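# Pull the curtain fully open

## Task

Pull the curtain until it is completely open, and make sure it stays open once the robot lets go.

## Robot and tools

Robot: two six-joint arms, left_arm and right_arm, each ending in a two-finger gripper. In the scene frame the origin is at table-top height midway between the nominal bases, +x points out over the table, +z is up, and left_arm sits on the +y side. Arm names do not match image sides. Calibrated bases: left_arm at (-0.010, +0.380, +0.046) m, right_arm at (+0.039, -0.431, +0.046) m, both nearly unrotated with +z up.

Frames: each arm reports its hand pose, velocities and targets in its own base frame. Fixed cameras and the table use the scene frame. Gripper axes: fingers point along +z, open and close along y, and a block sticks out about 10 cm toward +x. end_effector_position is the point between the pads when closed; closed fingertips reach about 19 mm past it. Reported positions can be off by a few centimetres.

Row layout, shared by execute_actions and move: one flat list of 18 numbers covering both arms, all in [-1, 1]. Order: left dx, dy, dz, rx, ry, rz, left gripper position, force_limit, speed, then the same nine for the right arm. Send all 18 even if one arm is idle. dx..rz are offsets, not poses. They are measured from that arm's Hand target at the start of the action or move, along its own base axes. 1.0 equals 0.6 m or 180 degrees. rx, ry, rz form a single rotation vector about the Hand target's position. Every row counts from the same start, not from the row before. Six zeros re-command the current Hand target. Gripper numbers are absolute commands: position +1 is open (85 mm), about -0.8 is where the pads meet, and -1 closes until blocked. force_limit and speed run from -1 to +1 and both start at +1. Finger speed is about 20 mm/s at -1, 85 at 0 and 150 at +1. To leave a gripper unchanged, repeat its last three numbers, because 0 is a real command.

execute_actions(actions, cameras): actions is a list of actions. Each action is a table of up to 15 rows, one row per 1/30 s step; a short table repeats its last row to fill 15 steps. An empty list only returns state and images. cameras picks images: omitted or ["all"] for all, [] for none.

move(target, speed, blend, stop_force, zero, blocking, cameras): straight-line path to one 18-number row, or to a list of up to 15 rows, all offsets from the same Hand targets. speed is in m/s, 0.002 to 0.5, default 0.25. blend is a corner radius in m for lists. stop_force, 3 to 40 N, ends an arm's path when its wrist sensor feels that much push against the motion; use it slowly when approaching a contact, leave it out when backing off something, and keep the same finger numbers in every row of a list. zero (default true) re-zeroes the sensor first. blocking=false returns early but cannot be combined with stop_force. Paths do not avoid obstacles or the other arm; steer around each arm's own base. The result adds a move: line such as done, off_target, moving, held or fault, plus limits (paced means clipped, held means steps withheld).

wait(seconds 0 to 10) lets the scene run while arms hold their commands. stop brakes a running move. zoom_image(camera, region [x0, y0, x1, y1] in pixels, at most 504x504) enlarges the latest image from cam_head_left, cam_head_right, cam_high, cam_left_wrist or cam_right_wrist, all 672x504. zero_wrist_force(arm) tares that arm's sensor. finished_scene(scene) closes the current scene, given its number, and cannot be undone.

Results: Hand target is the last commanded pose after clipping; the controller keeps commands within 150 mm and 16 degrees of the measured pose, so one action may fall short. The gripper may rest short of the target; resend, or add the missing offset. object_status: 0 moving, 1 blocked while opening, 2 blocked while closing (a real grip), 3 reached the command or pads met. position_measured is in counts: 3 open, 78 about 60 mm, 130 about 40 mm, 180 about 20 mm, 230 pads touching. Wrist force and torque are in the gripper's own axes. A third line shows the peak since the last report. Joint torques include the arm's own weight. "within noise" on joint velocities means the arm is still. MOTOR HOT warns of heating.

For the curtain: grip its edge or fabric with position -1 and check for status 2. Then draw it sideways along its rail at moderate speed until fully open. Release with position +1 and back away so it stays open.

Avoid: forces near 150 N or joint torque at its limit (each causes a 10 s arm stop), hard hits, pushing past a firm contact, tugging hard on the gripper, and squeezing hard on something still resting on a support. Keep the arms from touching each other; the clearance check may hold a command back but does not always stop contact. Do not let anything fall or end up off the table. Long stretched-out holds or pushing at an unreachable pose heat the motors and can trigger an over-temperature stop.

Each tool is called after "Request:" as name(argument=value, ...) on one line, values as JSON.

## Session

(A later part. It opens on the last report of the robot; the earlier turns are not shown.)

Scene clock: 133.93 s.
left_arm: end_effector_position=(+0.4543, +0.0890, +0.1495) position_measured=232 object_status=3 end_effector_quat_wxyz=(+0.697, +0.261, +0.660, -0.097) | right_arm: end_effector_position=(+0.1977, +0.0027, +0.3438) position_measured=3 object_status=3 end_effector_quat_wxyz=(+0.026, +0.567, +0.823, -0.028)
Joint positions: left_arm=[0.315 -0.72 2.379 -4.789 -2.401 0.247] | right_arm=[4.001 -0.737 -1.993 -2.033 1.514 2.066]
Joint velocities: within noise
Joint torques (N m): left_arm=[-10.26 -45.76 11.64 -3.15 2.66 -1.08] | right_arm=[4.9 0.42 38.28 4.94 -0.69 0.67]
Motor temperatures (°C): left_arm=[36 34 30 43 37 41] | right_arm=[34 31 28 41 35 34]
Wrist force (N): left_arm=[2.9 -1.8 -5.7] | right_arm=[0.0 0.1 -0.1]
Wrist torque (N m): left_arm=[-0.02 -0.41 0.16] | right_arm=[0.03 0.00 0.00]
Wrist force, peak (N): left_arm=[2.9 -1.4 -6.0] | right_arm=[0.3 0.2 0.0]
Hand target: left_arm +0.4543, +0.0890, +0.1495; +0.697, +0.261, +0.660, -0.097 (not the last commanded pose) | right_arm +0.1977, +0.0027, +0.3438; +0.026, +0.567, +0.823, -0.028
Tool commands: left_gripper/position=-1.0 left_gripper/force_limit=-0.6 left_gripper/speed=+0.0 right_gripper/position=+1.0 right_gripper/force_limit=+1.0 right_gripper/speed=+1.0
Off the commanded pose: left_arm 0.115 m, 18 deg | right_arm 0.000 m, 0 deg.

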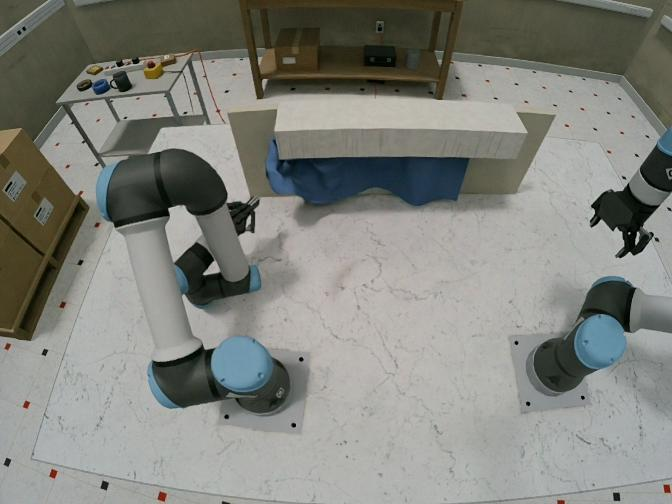

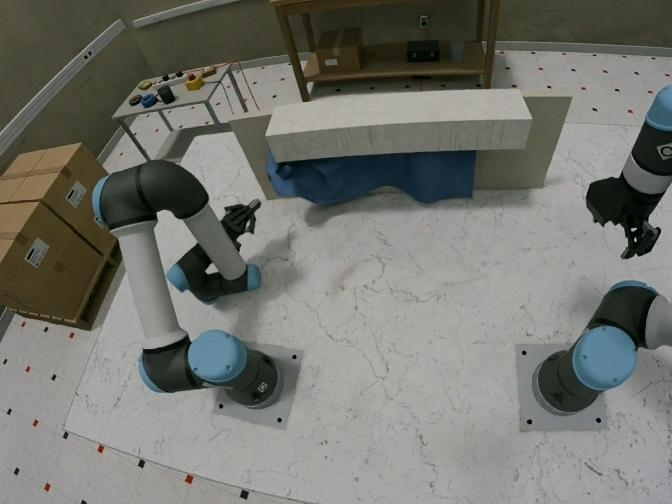

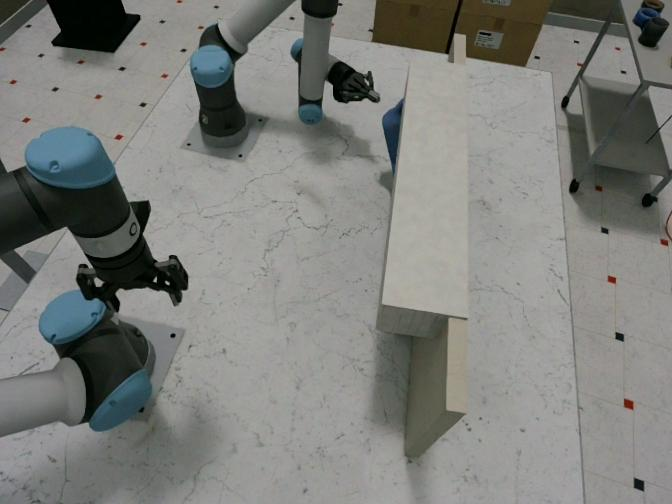

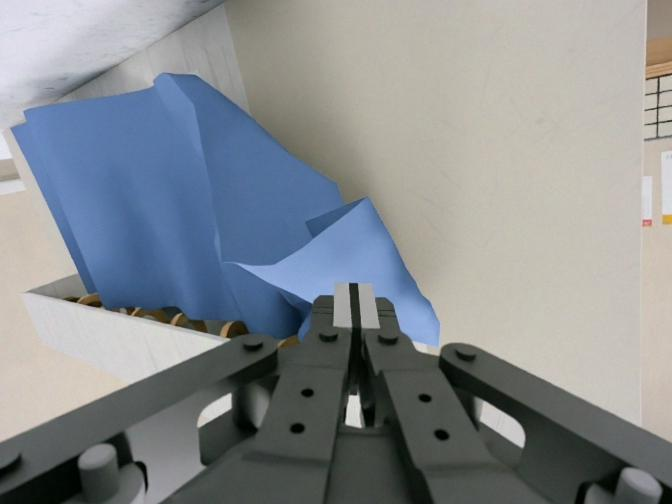

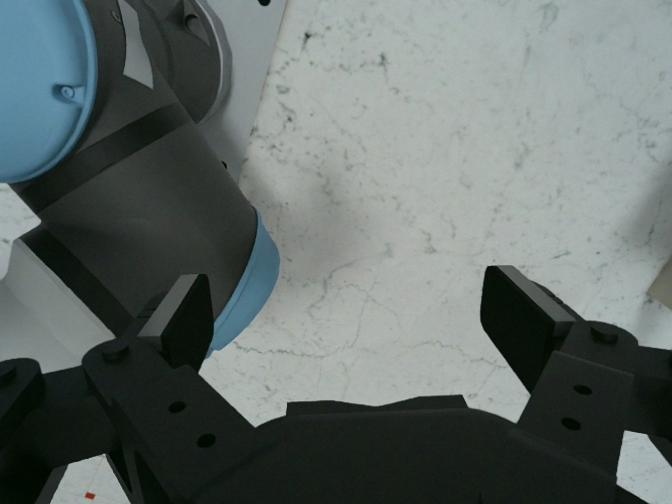

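Request:
zoom_image(camera="cam_left_wrist", region=[0, 60, 460, 440])

Request:
zoom_image(camera="cam_left_wrist", region=[60, 250, 320, 380])

Scaled by 1.096 from the camera's 672x504 image, which has a finer 960x720 frame.

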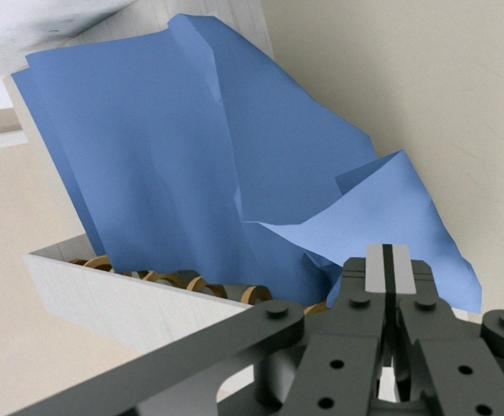

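Scaled by 1.938 from the camera's 672x504 image, which has a finer 960x720 frame.

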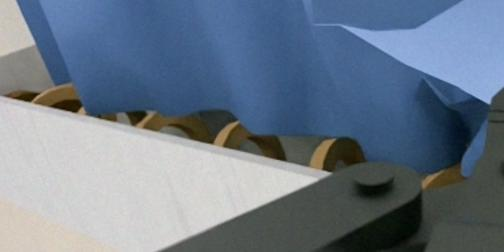

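Request:
move(target=[[-0.05,-0.2,0,0,0,0,-1,-0.6,0,0,0,0,0,0,0,1,1,1],[-0.05,-0.48,0,0.414,-0.111,0.137,-1,-0.6,0,0,0,0,0,0,0,1,1,1]], speed=0.2, cameras=["cam_head_left","cam_left_wrist"])

Request:
zoom_image(camera="cam_left_wrist", region=[0, 0, 504, 504])

Scene clock: 136.70 s.
left_arm: end_effector_position=(+0.4237, -0.0319, +0.1500) position_measured=232 object_status=3 end_effector_quat_wxyz=(+0.695, +0.274, +0.659, -0.090) | right_arm: end_effector_position=(+0.1977, +0.0027, +0.3438) position_measured=3 object_status=3 end_effector_quat_wxyz=(+0.026, +0.567, +0.823, -0.028)
Joint positions: left_arm=[-0.194 -0.618 2.636 -5.14 -1.899 0.271] | right_arm=[4.001 -0.737 -1.993 -2.033 1.514 2.066]
Joint velocities: within noise
Joint torques (N m): left_arm=[10.19 -41.96 -5.07 -1.13 -2.9 -1.15] | right_arm=[4.22 0.08 37.1 4.9 -0.67 0.71]
Motor temperatures (°C): left_arm=[35 34 30 43 37 41] | right_arm=[34 31 28 41 35 34]
Wrist force (N): left_arm=[2.9 -1.7 -5.7] | right_arm=[-0.1 -0.1 0.0]
Wrist torque (N m): left_arm=[0.01 -0.39 0.18] | right_arm=[-0.02 0.01 0.00]
Wrist force, peak (N): left_arm=[2.0 -8.3 -2.3] | right_arm=[0.2 0.2 0.3]
Hand target: left_arm +0.4237, -0.0319, +0.1500; +0.695, +0.274, +0.659, -0.090 (not the last commanded pose) | right_arm +0.1977, +0.0027, +0.3438; +0.026, +0.567, +0.823, -0.028
Off the commanded pose: left_arm 0.167 m, 80 deg | right_arm 0.000 m, 0 deg.
move: held (left_arm; a check stopped the path); path passed 1 of 2 targets; limits=held
pose unreachable (left arm): on one or more control steps of this call, first in action 0 (counted from 0), this arm could not follow its commanded pose, so it was not sent that pose on those steps. It may still have moved: this result reports where it is.
cause: moving toward the commanded pose would bring two parts of the arm too close to each other (joints 3 (elbow) to 5 (wrist 2) lie between them).
Images, in order (width x height): cam_head_left 672x504, cam_left_wrist 672x504.

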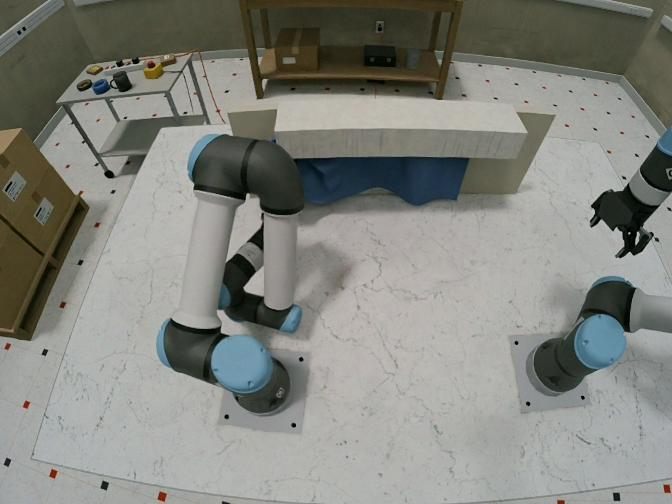

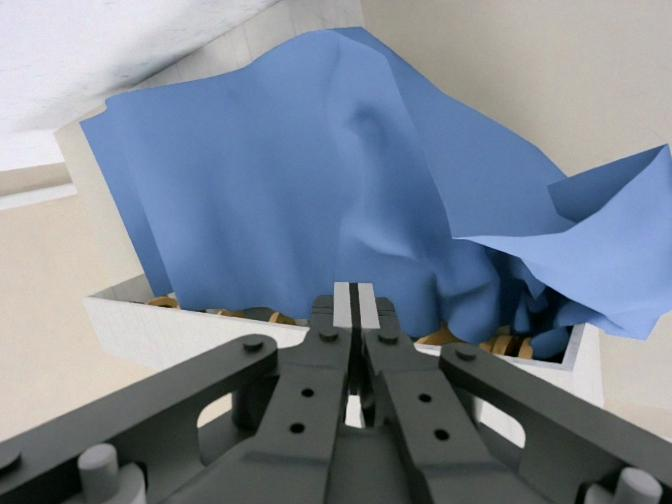

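Scaled by 1.000.

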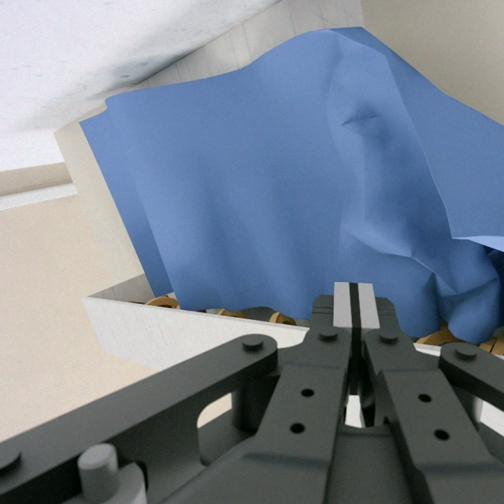

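Request:
zoom_image(camera="cam_left_wrist", region=[400, 220, 650, 400])

Request:
zoom_image(camera="cam_left_wrist", region=[80, 230, 330, 360])

Scaled by 2.016 from the camera's 672x504 image, which has a finer 960x720 frame.

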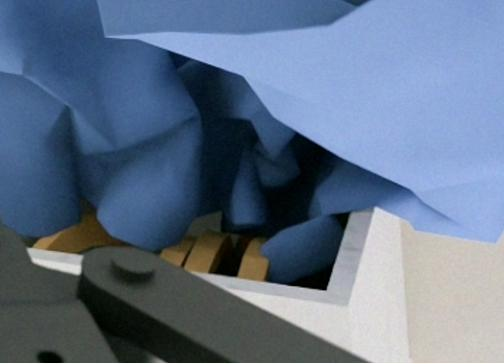

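Scaled by 2.016 from the camera's 672x504 image, which has a finer 960x720 frame.

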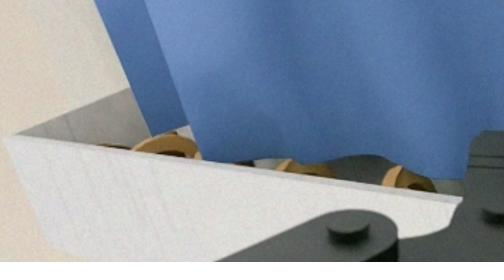

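Request:
move(target=[[0.07,-0.15,0,0.15,-0.04,0.05,-1,-0.6,0,0,0,0,0,0,0,1,1,1],[0.07,-0.2,0,0.414,-0.111,0.137,-1,-0.6,0,0,0,0,0,0,0,1,1,1]], speed=0.2, cameras=["cam_head_left","cam_left_wrist"])

Scene clock: 138.37 s.
left_arm: end_effector_position=(+0.4276, -0.0411, +0.1500) position_measured=232 object_status=3 end_effector_quat_wxyz=(+0.693, +0.288, +0.658, -0.069) | right_arm: end_effector_position=(+0.1977, +0.0027, +0.3438) position_measured=3 object_status=3 end_effector_quat_wxyz=(+0.026, +0.567, +0.823, -0.028)
Joint positions: left_arm=[-0.256 -0.623 2.65 -5.137 -1.825 0.321] | right_arm=[4.001 -0.737 -1.993 -2.033 1.514 2.066]
Joint velocities: within noise
Joint torques (N m): left_arm=[10.32 -16.21 -6.85 -1.08 -2.59 -1.02] | right_arm=[4.01 0.69 37.61 4.96 -0.7 0.71]
Motor temperatures (°C): left_arm=[35 34 30 43 37 41] | right_arm=[34 31 28 41 35 34]
Wrist force (N): left_arm=[3.1 -1.6 -5.6] | right_arm=[-0.2 -0.2 0.1]
Wrist torque (N m): left_arm=[0.03 -0.43 0.18] | right_arm=[-0.02 0.03 0.00]
Wrist force, peak (N): left_arm=[3.4 -0.7 -8.9] | right_arm=[-0.2 0.1 0.3]
Hand target: left_arm +0.4276, -0.0411, +0.1500; +0.693, +0.288, +0.658, -0.069 (not the last commanded pose) | right_arm +0.1977, +0.0027, +0.3438; +0.026, +0.567, +0.823, -0.028
Off the commanded pose: left_arm 0.117 m, 78 deg | right_arm 0.000 m, 0 deg.
move: held (left_arm; a check stopped the path); path passed 0 of 2 targets; limits=held
pose unreachable (left arm): on one or more control steps of this call, first in action 0 (counted from 0), this arm could not follow its commanded pose, so it was not sent that pose on those steps. It may still have moved: this result reports where it is.
cause: moving toward the commanded pose would bring two parts of the arm too close to each other (joints 3 (elbow) to 5 (wrist 2) lie between them).
Images, in order (width x height): cam_head_left 672x504, cam_left_wrist 672x504.

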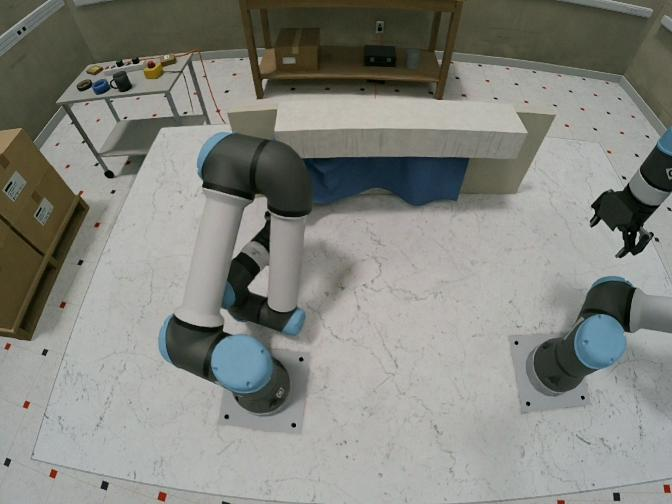

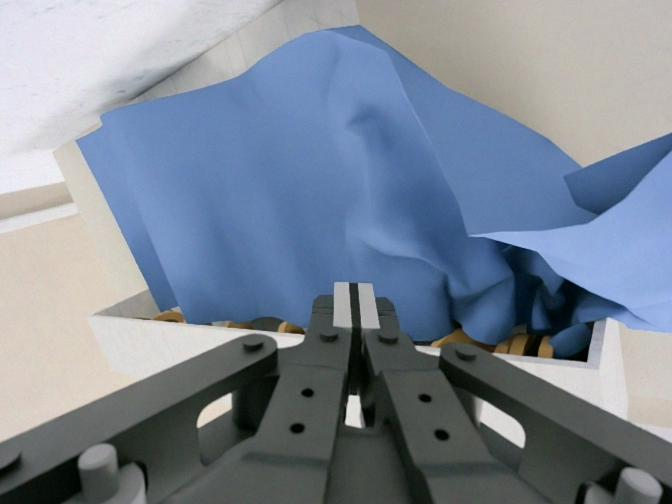

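Request:
move(target=[[0.05,-0.03,0,0,0,0,-1,-0.6,0,0,0,0,0,0,0,1,1,1],[0.05,-0.35,0,0,0,0,-1,-0.6,0,0,0,0,0,0,0,1,1,1],[0,-0.4,0,0.2,-0.06,0.15,-1,-0.6,0,0,0,0,0,0,0,1,1,1]], speed=0.2, cameras=["cam_head_left","cam_left_wrist"])

Scene clock: 142.77 s.
left_arm: end_effector_position=(+0.4276, -0.2810, +0.1499) position_measured=232 object_status=3 end_effector_quat_wxyz=(+0.625, +0.332, +0.629, +0.323) | right_arm: end_effector_position=(+0.1977, +0.0027, +0.3438) position_measured=3 object_status=3 end_effector_quat_wxyz=(+0.026, +0.567, +0.823, -0.028)
Joint positions: left_arm=[-1.442 -0.726 2.365 -4.705 -0.138 0.887] | right_arm=[4.001 -0.737 -1.993 -2.033 1.514 2.066]
Joint velocities: within noise
Joint torques (N m): left_arm=[-10.1 -18.24 -9.93 -2.19 3.1 1.11] | right_arm=[4.7 1.4 37.76 4.89 -0.75 0.66]
Motor temperatures (°C): left_arm=[35 34 30 43 37 41] | right_arm=[34 31 28 41 35 34]
Wrist force (N): left_arm=[1.2 -3.2 -6.1] | right_arm=[0.0 0.2 0.3]
Wrist torque (N m): left_arm=[-0.20 -0.14 0.11] | right_arm=[0.03 0.00 0.00]
Wrist force, peak (N): left_arm=[3.3 -0.4 -7.9] | right_arm=[0.3 0.2 0.2]
Hand target: left_arm +0.4276, -0.2811, +0.1500; +0.625, +0.332, +0.628, +0.323 | right_arm +0.1977, +0.0027, +0.3438; +0.026, +0.567, +0.823, -0.028
Off the commanded pose: left_arm 0.000 m, 0 deg | right_arm 0.000 m, 0 deg.
move: done
Images, in order (width x height): cam_head_left 672x504, cam_left_wrist 672x504.

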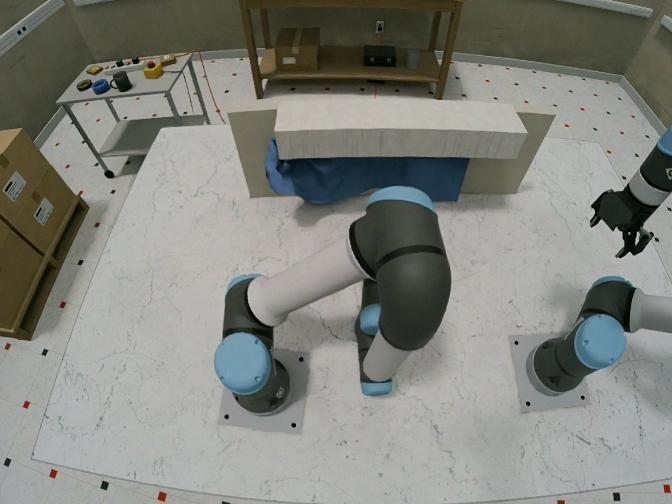

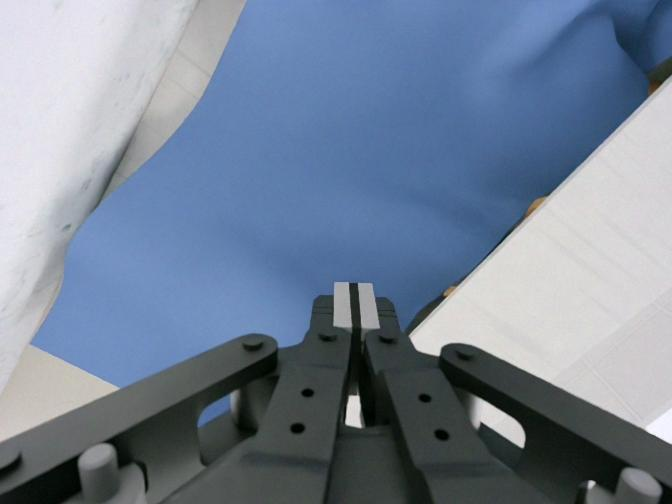

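Request:
move(target=[-0.08,-0.3,0,0,-0.12,0,-1,-0.6,0,0,0,0,0,0,0,1,1,1], speed=0.2, cameras=["cam_head_left","cam_left_wrist"])

Request:
zoom_image(camera="cam_left_wrist", region=[250, 0, 672, 420])

Scene clock: 145.33 s.
left_arm: end_effector_position=(+0.3796, -0.4611, +0.1499) position_measured=232 object_status=3 end_effector_quat_wxyz=(+0.732, +0.265, +0.500, +0.380) | right_arm: end_effector_position=(+0.1977, +0.0027, +0.3438) position_measured=3 object_status=3 end_effector_quat_wxyz=(+0.026, +0.567, +0.823, -0.028)
Joint positions: left_arm=[-1.557 -0.561 1.595 -5.686 -0.368 2.472] | right_arm=[4.001 -0.737 -1.993 -2.033 1.514 2.066]
Joint velocities: within noise
Joint torques (N m): left_arm=[11.39 -61.41 -23.97 1.17 -5.52 1.49] | right_arm=[4.51 0.28 37.72 4.89 -0.68 0.62]
Motor temperatures (°C): left_arm=[35 34 30 43 37 41] | right_arm=[34 31 28 41 35 34]
Wrist force (N): left_arm=[1.2 -2.7 -7.3] | right_arm=[0.0 -0.1 0.0]
Wrist torque (N m): left_arm=[-0.06 -0.14 0.12] | right_arm=[0.00 0.01 0.00]
Wrist force, peak (N): left_arm=[0.6 -3.3 -7.8] | right_arm=[-0.3 0.1 -0.2]
Hand target: left_arm +0.3796, -0.4611, +0.1500; +0.732, +0.265, +0.500, +0.380 | right_arm +0.1977, +0.0027, +0.3438; +0.026, +0.567, +0.823, -0.028
Off the commanded pose: left_arm 0.000 m, 0 deg | right_arm 0.000 m, 0 deg.
move: done; limits=paced
Images, in order (width x height): cam_head_left 672x504, cam_left_wrist 672x504.

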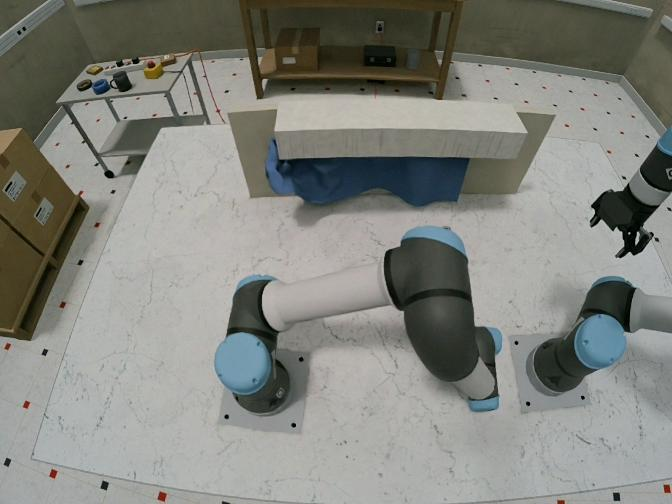

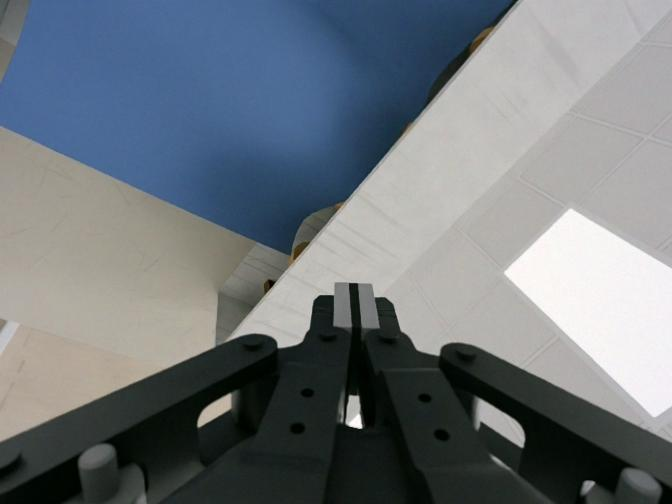

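Scaled by 1.194 from the camera's 672x504 image, which has a finer 960x720 frame.

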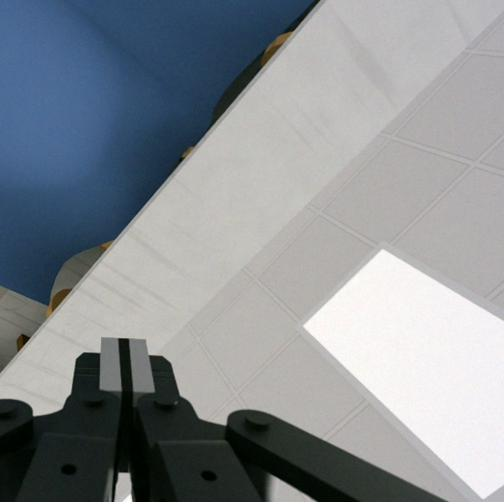

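Request:
zoom_image(camera="cam_left_wrist", region=[200, 150, 360, 310])

Request:
zoom_image(camera="cam_head_right", region=[410, 130, 560, 230])

Scaled by 3.150 from the camera's 672x504 image, which has a finer 960x720 frame.

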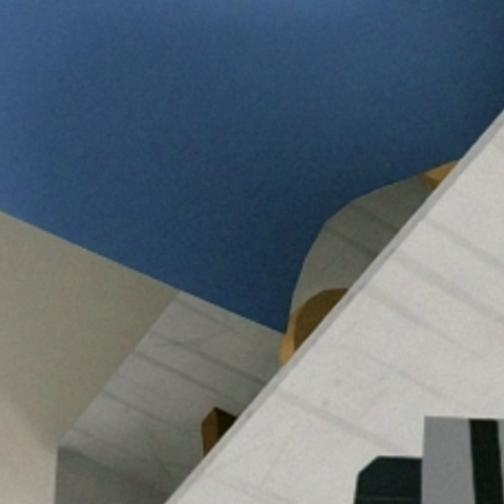

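This scene's latest camera images include none from cam_head_right. They are from: cam_head_left, cam_left_wrist. cam_head_right's image comes with the result of a call that names it in "cameras".

Request:
move(target=[[0.03,0.35,0.25,0.190,0.1125,0.038,-1,-0.6,0,0,0,0,0,0,0,1,1,1],[-0.03,0.85,0.35,0.190,0.1125,0.038,-1,-0.6,0,0,0,0,0,0,0,1,1,1]], speed=0.25, blend=[0.05,0], cameras=["cam_head_left","cam_left_wrist"])

Scene clock: 152.93 s.
left_arm: end_effector_position=(+0.3890, +0.0518, +0.3608) position_measured=232 object_status=3 end_effector_quat_wxyz=(+0.498, +0.491, +0.504, +0.508) | right_arm: end_effector_position=(+0.1977, +0.0027, +0.3438) position_measured=3 object_status=3 end_effector_quat_wxyz=(+0.026, +0.567, +0.823, -0.028)
Joint positions: left_arm=[-1.544 -2.438 2.731 -4.66 -0.012 2.794] | right_arm=[4.001 -0.737 -1.993 -2.033 1.514 2.066]
Joint velocities: within noise
Joint torques (N m): left_arm=[-11.2 5.74 -34.82 4.56 0.99 -0.66] | right_arm=[4.55 0.36 36.84 5.04 -0.8 0.55]
Motor temperatures (°C): left_arm=[35 34 30 43 37 41] | right_arm=[34 31 28 41 35 34]
Wrist force (N): left_arm=[-0.5 -3.1 -6.4] | right_arm=[0.1 0.1 0.1]
Wrist torque (N m): left_arm=[-0.20 0.12 0.05] | right_arm=[0.02 -0.01 0.00]
Wrist force, peak (N): left_arm=[0.8 -3.7 -7.7] | right_arm=[-0.4 0.4 0.0]
Hand target: left_arm +0.3616, +0.0489, +0.3600; +0.501, +0.499, +0.501, +0.499 | right_arm +0.1977, +0.0027, +0.3438; +0.026, +0.567, +0.823, -0.028
Off the commanded pose: left_arm 0.028 m, 1 deg | right_arm 0.000 m, 0 deg.
shoulder posture changed (left arm): the wrist came as close to joint 1's axis as it can, and the arm is now in the other of its two shoulder postures.
move: off_target (left_arm)
Images, in order (width x height): cam_head_left 672x504, cam_left_wrist 672x504.

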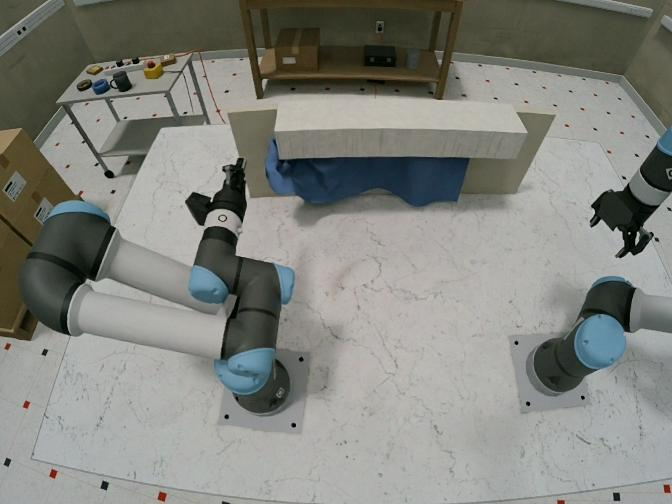

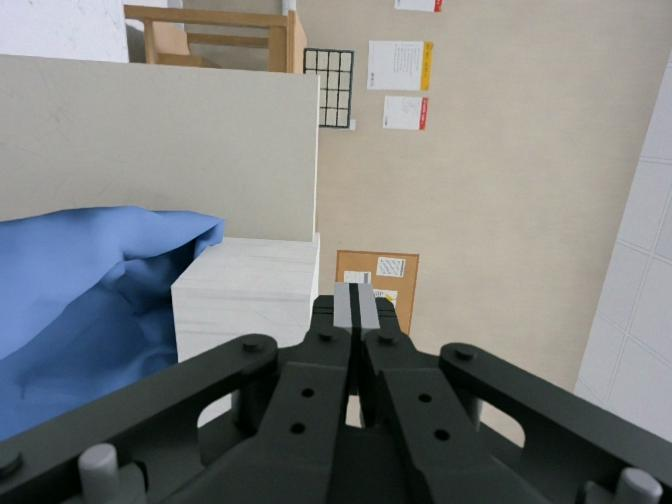

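Request:
zoom_image(camera="cam_left_wrist", region=[0, 180, 340, 430])

Request:
move(target=[0.05,0,0,0,0,0,-1,-0.6,0,0.3,0.08,0,0.1,-0.2,0.03,1,1,1], cameras=["cam_head_left","cam_right_wrist"])

Scaled by 1.482 from the camera's 672x504 image, which has a finer 960x720 frame.

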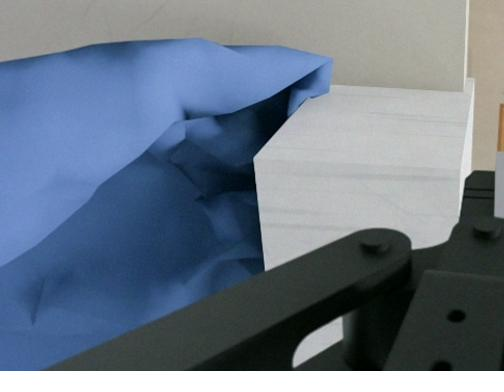

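Scene clock: 155.40 s.
left_arm: end_effector_position=(+0.3905, +0.0489, +0.3599) position_measured=232 object_status=3 end_effector_quat_wxyz=(+0.501, +0.501, +0.500, +0.498) | right_arm: end_effector_position=(+0.3776, +0.0507, +0.3438) position_measured=3 object_status=3 end_effector_quat_wxyz=(+0.191, +0.506, +0.795, +0.276)
Joint positions: left_arm=[-1.575 -2.485 2.723 -4.636 0.001 2.825] | right_arm=[3.713 -0.837 -2.299 -0.9 1.461 1.667]
Joint velocities: within noise
Joint torques (N m): left_arm=[-10.51 6.71 -35.03 4.67 0.85 1.26] | right_arm=[-8.75 -16.6 6.84 6.65 1.34 -1.94]
Motor temperatures (°C): left_arm=[35 34 30 43 37 41] | right_arm=[34 31 28 41 35 34]
Wrist force (N): left_arm=[-0.9 -3.2 -6.4] | right_arm=[0.5 -1.5 0.7]
Wrist torque (N m): left_arm=[-0.22 0.17 0.07] | right_arm=[-0.34 -0.06 -0.04]
Wrist force, peak (N): left_arm=[-0.7 -3.3 -6.6] | right_arm=[0.5 -1.8 0.8]
Hand target: left_arm +0.3916, +0.0489, +0.3600; +0.501, +0.499, +0.501, +0.499 | right_arm +0.3777, +0.0507, +0.3438; +0.191, +0.506, +0.795, +0.276
Off the commanded pose: left_arm 0.001 m, 0 deg | right_arm 0.000 m, 0 deg.
move: done
Images, in order (width x height): cam_head_left 672x504, cam_right_wrist 672x504.

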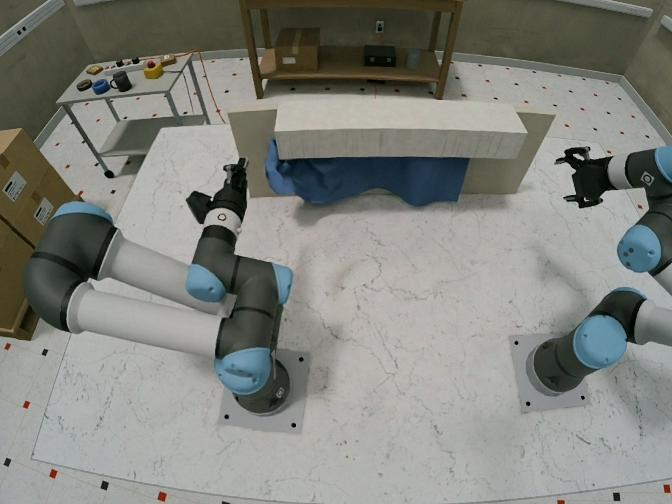

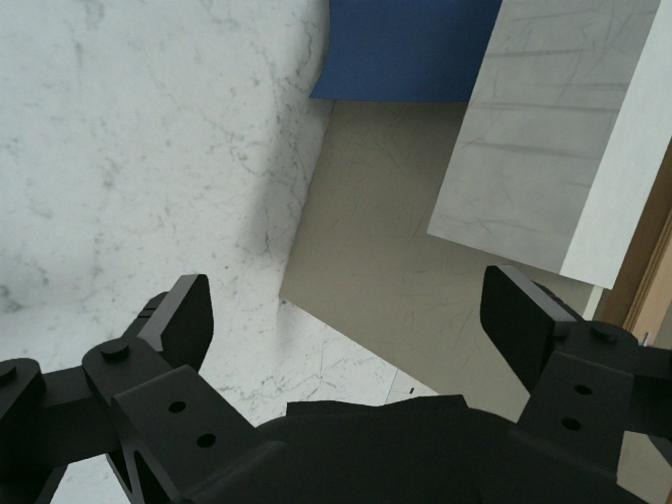

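Request:
move(target=[0,0,0,0,0,0,-1,-0.6,0,0.07,0,-0.31,0.1355,-0.2476,0.0312,-1,-0.6,0], cameras=["cam_head_left","cam_head_right","cam_right_wrist"])

Scene clock: 157.73 s.
left_arm: end_effector_position=(+0.3905, +0.0489, +0.3599) position_measured=232 object_status=3 end_effector_quat_wxyz=(+0.501, +0.500, +0.500, +0.498) | right_arm: end_effector_position=(+0.3931, +0.0481, +0.2466) position_measured=232 object_status=3 end_effector_quat_wxyz=(+0.277, +0.457, +0.732, +0.424)
Joint positions: left_arm=[-1.575 -2.485 2.723 -4.636 0.001 2.824] | right_arm=[3.654 -1.05 -2.77 0.167 1.503 1.588]
Joint velocities: within noise
Joint torques (N m): left_arm=[-6.38 6.78 -0.47 4.35 -5.27 -0.36] | right_arm=[8.19 8.03 35.64 0.57 -0.9 1.57]
Motor temperatures (°C): left_arm=[35 34 30 43 37 41] | right_arm=[34 31 28 41 35 34]
Wrist force (N): left_arm=[-0.8 -3.2 -6.3] | right_arm=[0.9 -2.5 1.2]
Wrist torque (N m): left_arm=[-0.22 0.16 0.07] | right_arm=[-0.56 -0.10 -0.06]
Wrist force, peak (N): left_arm=[-0.7 -3.3 -6.6] | right_arm=[3.7 -5.4 7.9]
Hand target: left_arm +0.3912, +0.0489, +0.3599; +0.501, +0.500, +0.500, +0.499 | right_arm +0.3931, +0.0481, +0.2466; +0.277, +0.457, +0.732, +0.423 (not the last commanded pose)
Off the commanded pose: left_arm 0.001 m, 0 deg | right_arm 0.093 m, 30 deg.
move: held (right_arm; a check stopped the path); limits=held
pose unreachable (right arm): on one or more control steps of this call, first in action 0 (counted from 0), this arm could not follow its commanded pose, so it was not sent that pose on those steps. It may still have moved: this result reports where it is.
cause: moving toward the commanded pose would bring two parts of the arm too close to each other (joints 3 (elbow) and 4 (wrist 1) lie between them).
Images, in order (width x height): cam_head_left 672x504, cam_head_right 672x504, cam_right_wrist 672x504.

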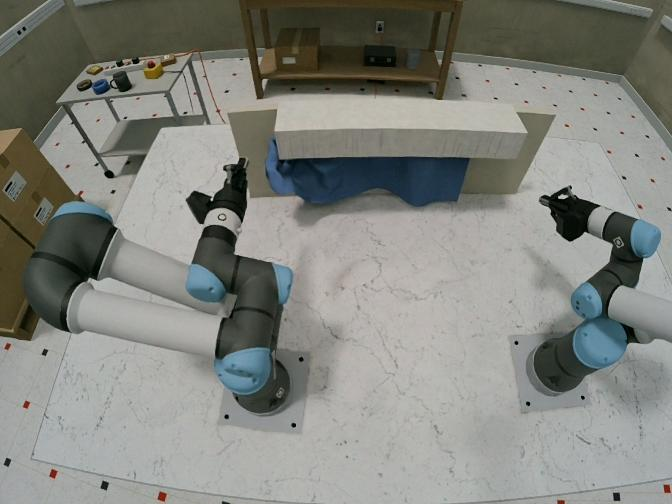

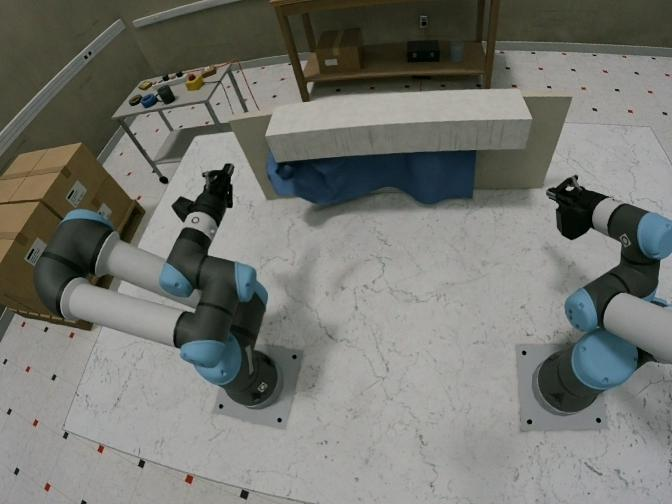

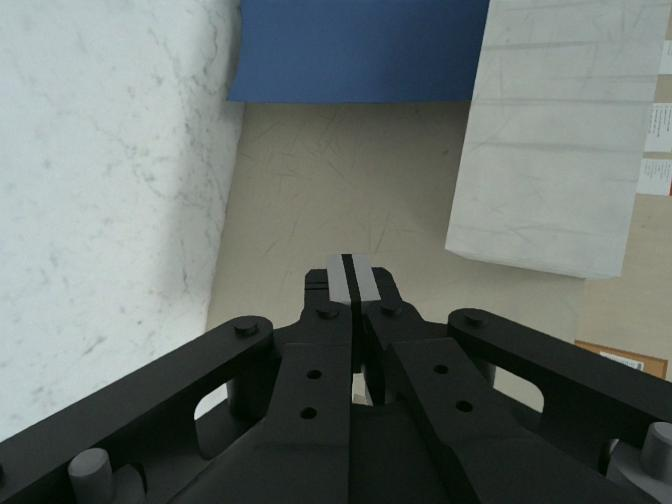

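Request:
move(target=[[0,0,0,0,0,0,-1,-0.6,0,0.15,-0.05,0,0,0,0,-1,-0.6,0],[0,0,0,0,0,0,-1,-0.6,0,0.17,-0.03,-0.144,0.0797,-0.14,0.0255,-1,-0.6,0]], blend=[0.02,0], cameras=["cam_head_left","cam_right_wrist"])

Request:
zoom_image(camera="cam_right_wrist", region=[200, 0, 672, 350])

Scene clock: 161.13 s.
left_arm: end_effector_position=(+0.3905, +0.0489, +0.3599) position_measured=232 object_status=3 end_effector_quat_wxyz=(+0.501, +0.500, +0.500, +0.498) | right_arm: end_effector_position=(+0.4951, +0.0301, +0.1602) position_measured=232 object_status=3 end_effector_quat_wxyz=(+0.353, +0.355, +0.614, +0.611)
Joint positions: left_arm=[-1.575 -2.485 2.723 -4.636 0.001 2.824] | right_arm=[3.275 -2.4 -2.458 1.711 1.959 1.568]
Joint velocities: within noise
Joint torques (N m): left_arm=[-5.59 7.14 -8.36 4.69 0.58 -0.73] | right_arm=[5.57 13.94 10.39 4.89 -0.99 2.07]
Motor temperatures (°C): left_arm=[35 34 30 43 37 41] | right_arm=[34 31 28 41 35 34]
Wrist force (N): left_arm=[-0.7 -3.4 -6.4] | right_arm=[0.6 -3.3 2.4]
Wrist torque (N m): left_arm=[-0.26 0.14 0.07] | right_arm=[-0.74 0.02 -0.06]
Wrist force, peak (N): left_arm=[-0.6 -3.4 -6.6] | right_arm=[1.9 -6.0 5.8]
Hand target: left_arm +0.3912, +0.0489, +0.3599; +0.501, +0.500, +0.500, +0.499 | right_arm +0.4951, +0.0301, +0.1602; +0.353, +0.355, +0.613, +0.611
Off the commanded pose: left_arm 0.001 m, 0 deg | right_arm 0.000 m, 0 deg.
move: done; blend cut to 0 m at target 1
Images, in order (width x height): cam_head_left 672x504, cam_right_wrist 672x504.

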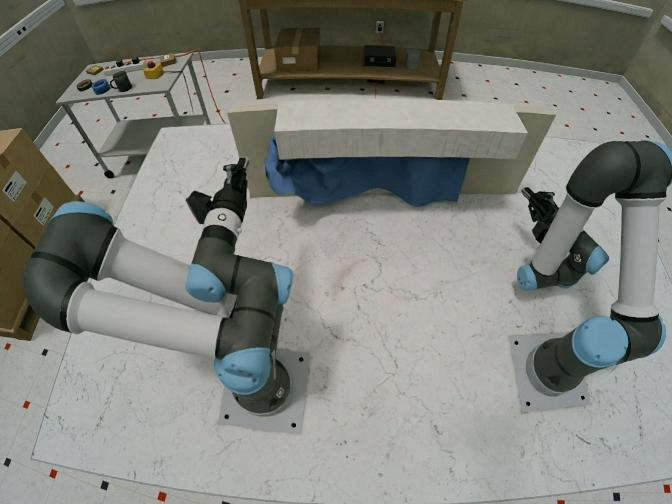

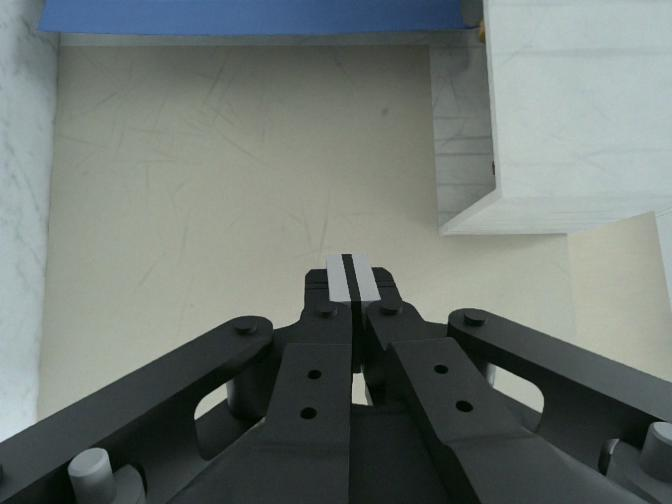

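Scaled by 1.068 from the camera's 672x504 image, which has a finer 960x720 frame.

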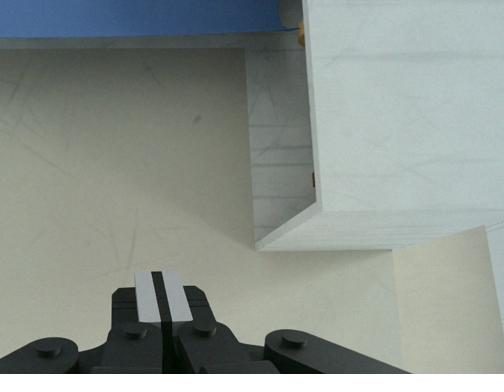

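Request:
move(target=[[0,0,0,0,0,0,-1,-0.6,0,0.2,0.06,0.025,0,0,0,-1,-0.6,0],[0,0,0,0,0,0,-1,-0.6,0,0.19,0.4,0.025,0,0,0,-1,-0.6,0]], speed=[0.15,0.08], blend=[0.01,0], stop_force=18)

Request:
zoom_image(camera="cam_head_right", region=[200, 60, 600, 280])

Scene clock: 166.13 s.
left_arm: end_effector_position=(+0.3905, +0.0489, +0.3599) position_measured=232 object_status=3 end_effector_quat_wxyz=(+0.501, +0.500, +0.500, +0.498) | right_arm: end_effector_position=(+0.6091, +0.2701, +0.1752) position_measured=232 object_status=3 end_effector_quat_wxyz=(+0.353, +0.355, +0.613, +0.611)
Joint positions: left_arm=[-1.575 -2.485 2.724 -4.635 0.001 2.823] | right_arm=[3.824 -2.368 -2.126 1.348 1.41 1.571]
Joint velocities: within noise
Joint torques (N m): left_arm=[-6.05 7.59 -1.78 4.66 -2.1 -0.56] | right_arm=[8.68 21.76 19.98 0.08 -1.73 2.02]
Motor temperatures (°C): left_arm=[35 34 30 43 37 41] | right_arm=[34 31 28 41 35 34]
Wrist force (N): left_arm=[-0.6 -3.2 -6.4] | right_arm=[1.0 -3.6 2.2]
Wrist torque (N m): left_arm=[-0.22 0.12 0.07] | right_arm=[-0.76 -0.05 -0.11]
Wrist force, peak (N): left_arm=[-0.8 -3.3 -6.6] | right_arm=[2.0 -4.6 -0.8]
Hand target: left_arm +0.3912, +0.0489, +0.3599; +0.501, +0.500, +0.500, +0.499 | right_arm +0.6091, +0.2701, +0.1752; +0.353, +0.355, +0.613, +0.611
Off the commanded pose: left_arm 0.001 m, 0 deg | right_arm 0.000 m, 0 deg.
move: done

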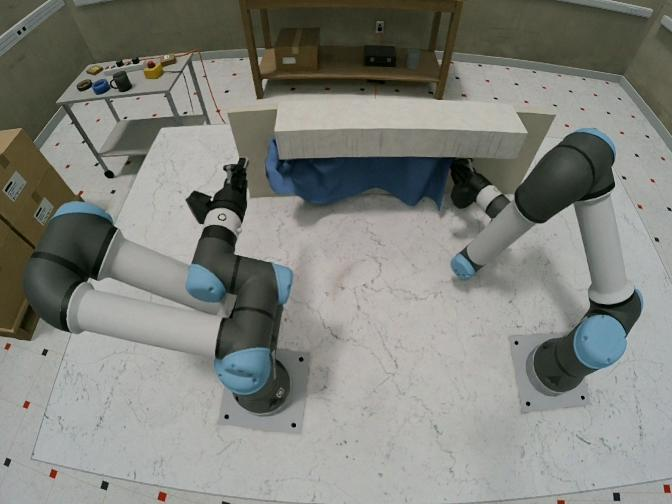

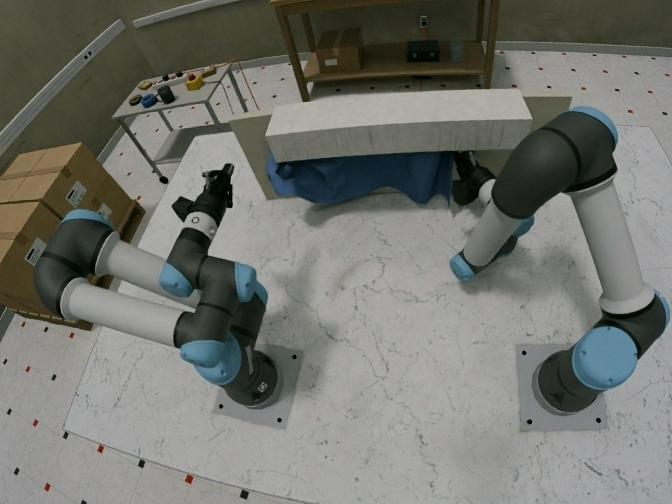

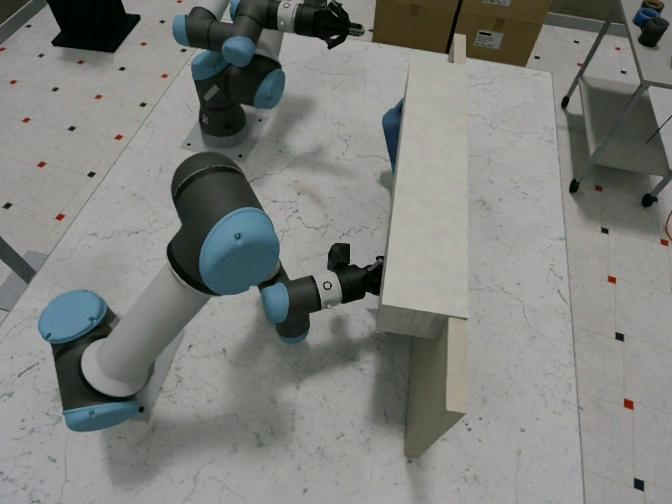

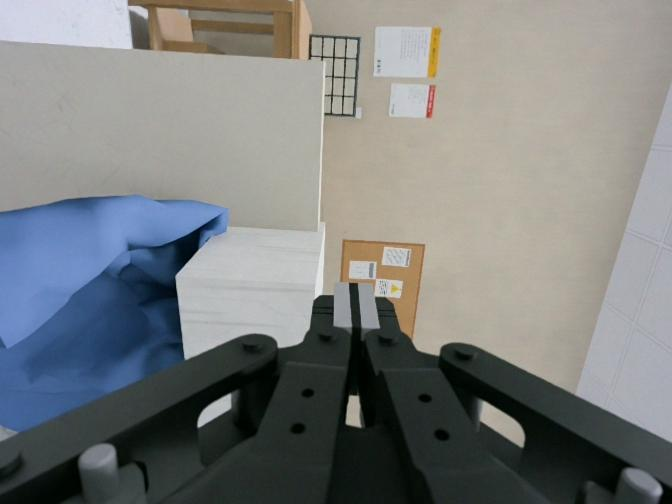

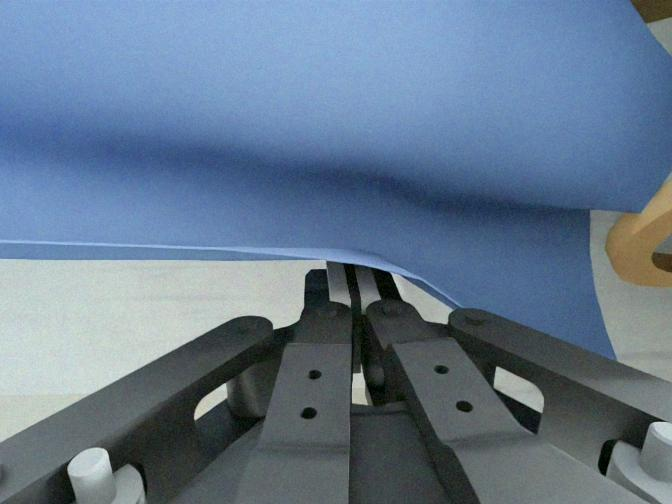

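Scaled by 1.260 from the camera's 672x504 image, which has a finer 960x720 frame.

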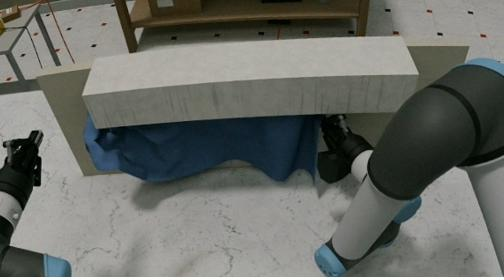

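Request:
move(target=[0,0,0,0,0,0,-1,-0.6,0,-0.005,0.2,0.015,0,0,0,-1,-0.6,0], speed=0.08, stop_force=18, cameras=["cam_head_left","cam_head_right","cam_right_wrist"])

Scene clock: 168.73 s.
left_arm: end_effector_position=(+0.3905, +0.0489, +0.3600) position_measured=232 object_status=3 end_effector_quat_wxyz=(+0.501, +0.500, +0.500, +0.498) | right_arm: end_effector_position=(+0.6067, +0.3534, +0.1813) position_measured=232 object_status=3 end_effector_quat_wxyz=(+0.353, +0.355, +0.614, +0.610)
Joint positions: left_arm=[-1.575 -2.485 2.724 -4.635 0.001 2.822] | right_arm=[3.977 -2.376 -2.031 1.261 1.258 1.572]
Joint velocities: within noise
Joint torques (N m): left_arm=[-5.49 6.31 -9.6 4.54 -0.18 -0.71] | right_arm=[-4.98 90.99 1.45 15.19 1.5 -2.15]
Motor temperatures (°C): left_arm=[35 34 30 43 37 41] | right_arm=[34 31 28 41 35 34]
Wrist force (N): left_arm=[-0.6 -3.2 -6.3] | right_arm=[0.4 -41.2 15.4]
Wrist torque (N m): left_arm=[-0.22 0.12 0.07] | right_arm=[-2.49 0.10 0.32]
Wrist force, peak (N): left_arm=[-0.8 -3.4 -6.6] | right_arm=[-12.0 -52.9 -3.1]
Hand target: left_arm +0.3912, +0.0489, +0.3599; +0.501, +0.500, +0.500, +0.499 | right_arm +0.6067, +0.3534, +0.1813; +0.353, +0.355, +0.614, +0.610 (not the last commanded pose)
Off the commanded pose: left_arm 0.001 m, 0 deg | right_arm 0.037 m, 0 deg.
move: contact (right_arm)
Images, in order (width x height): cam_head_left 672x504, cam_head_right 672x504, cam_right_wrist 672x504.

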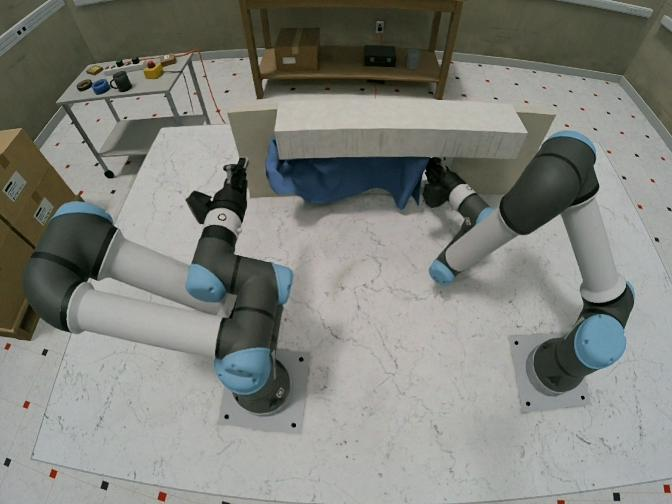

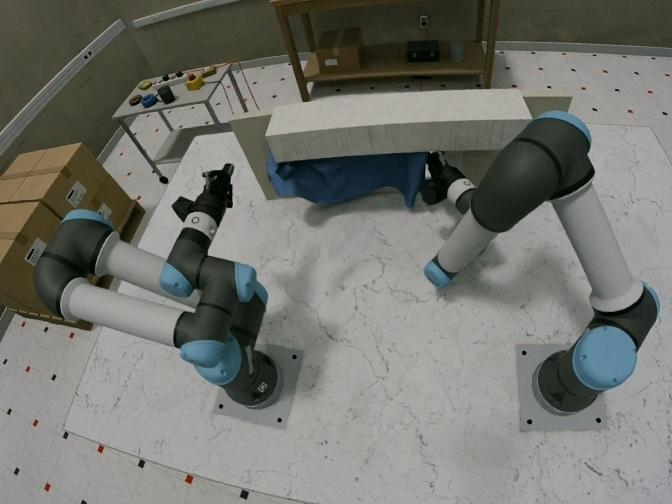

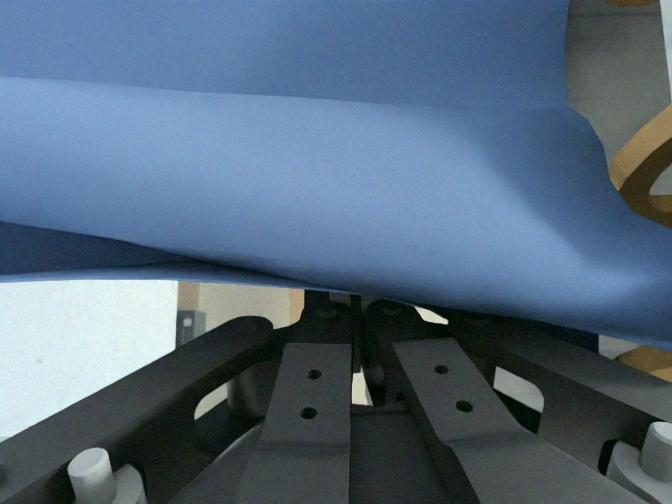

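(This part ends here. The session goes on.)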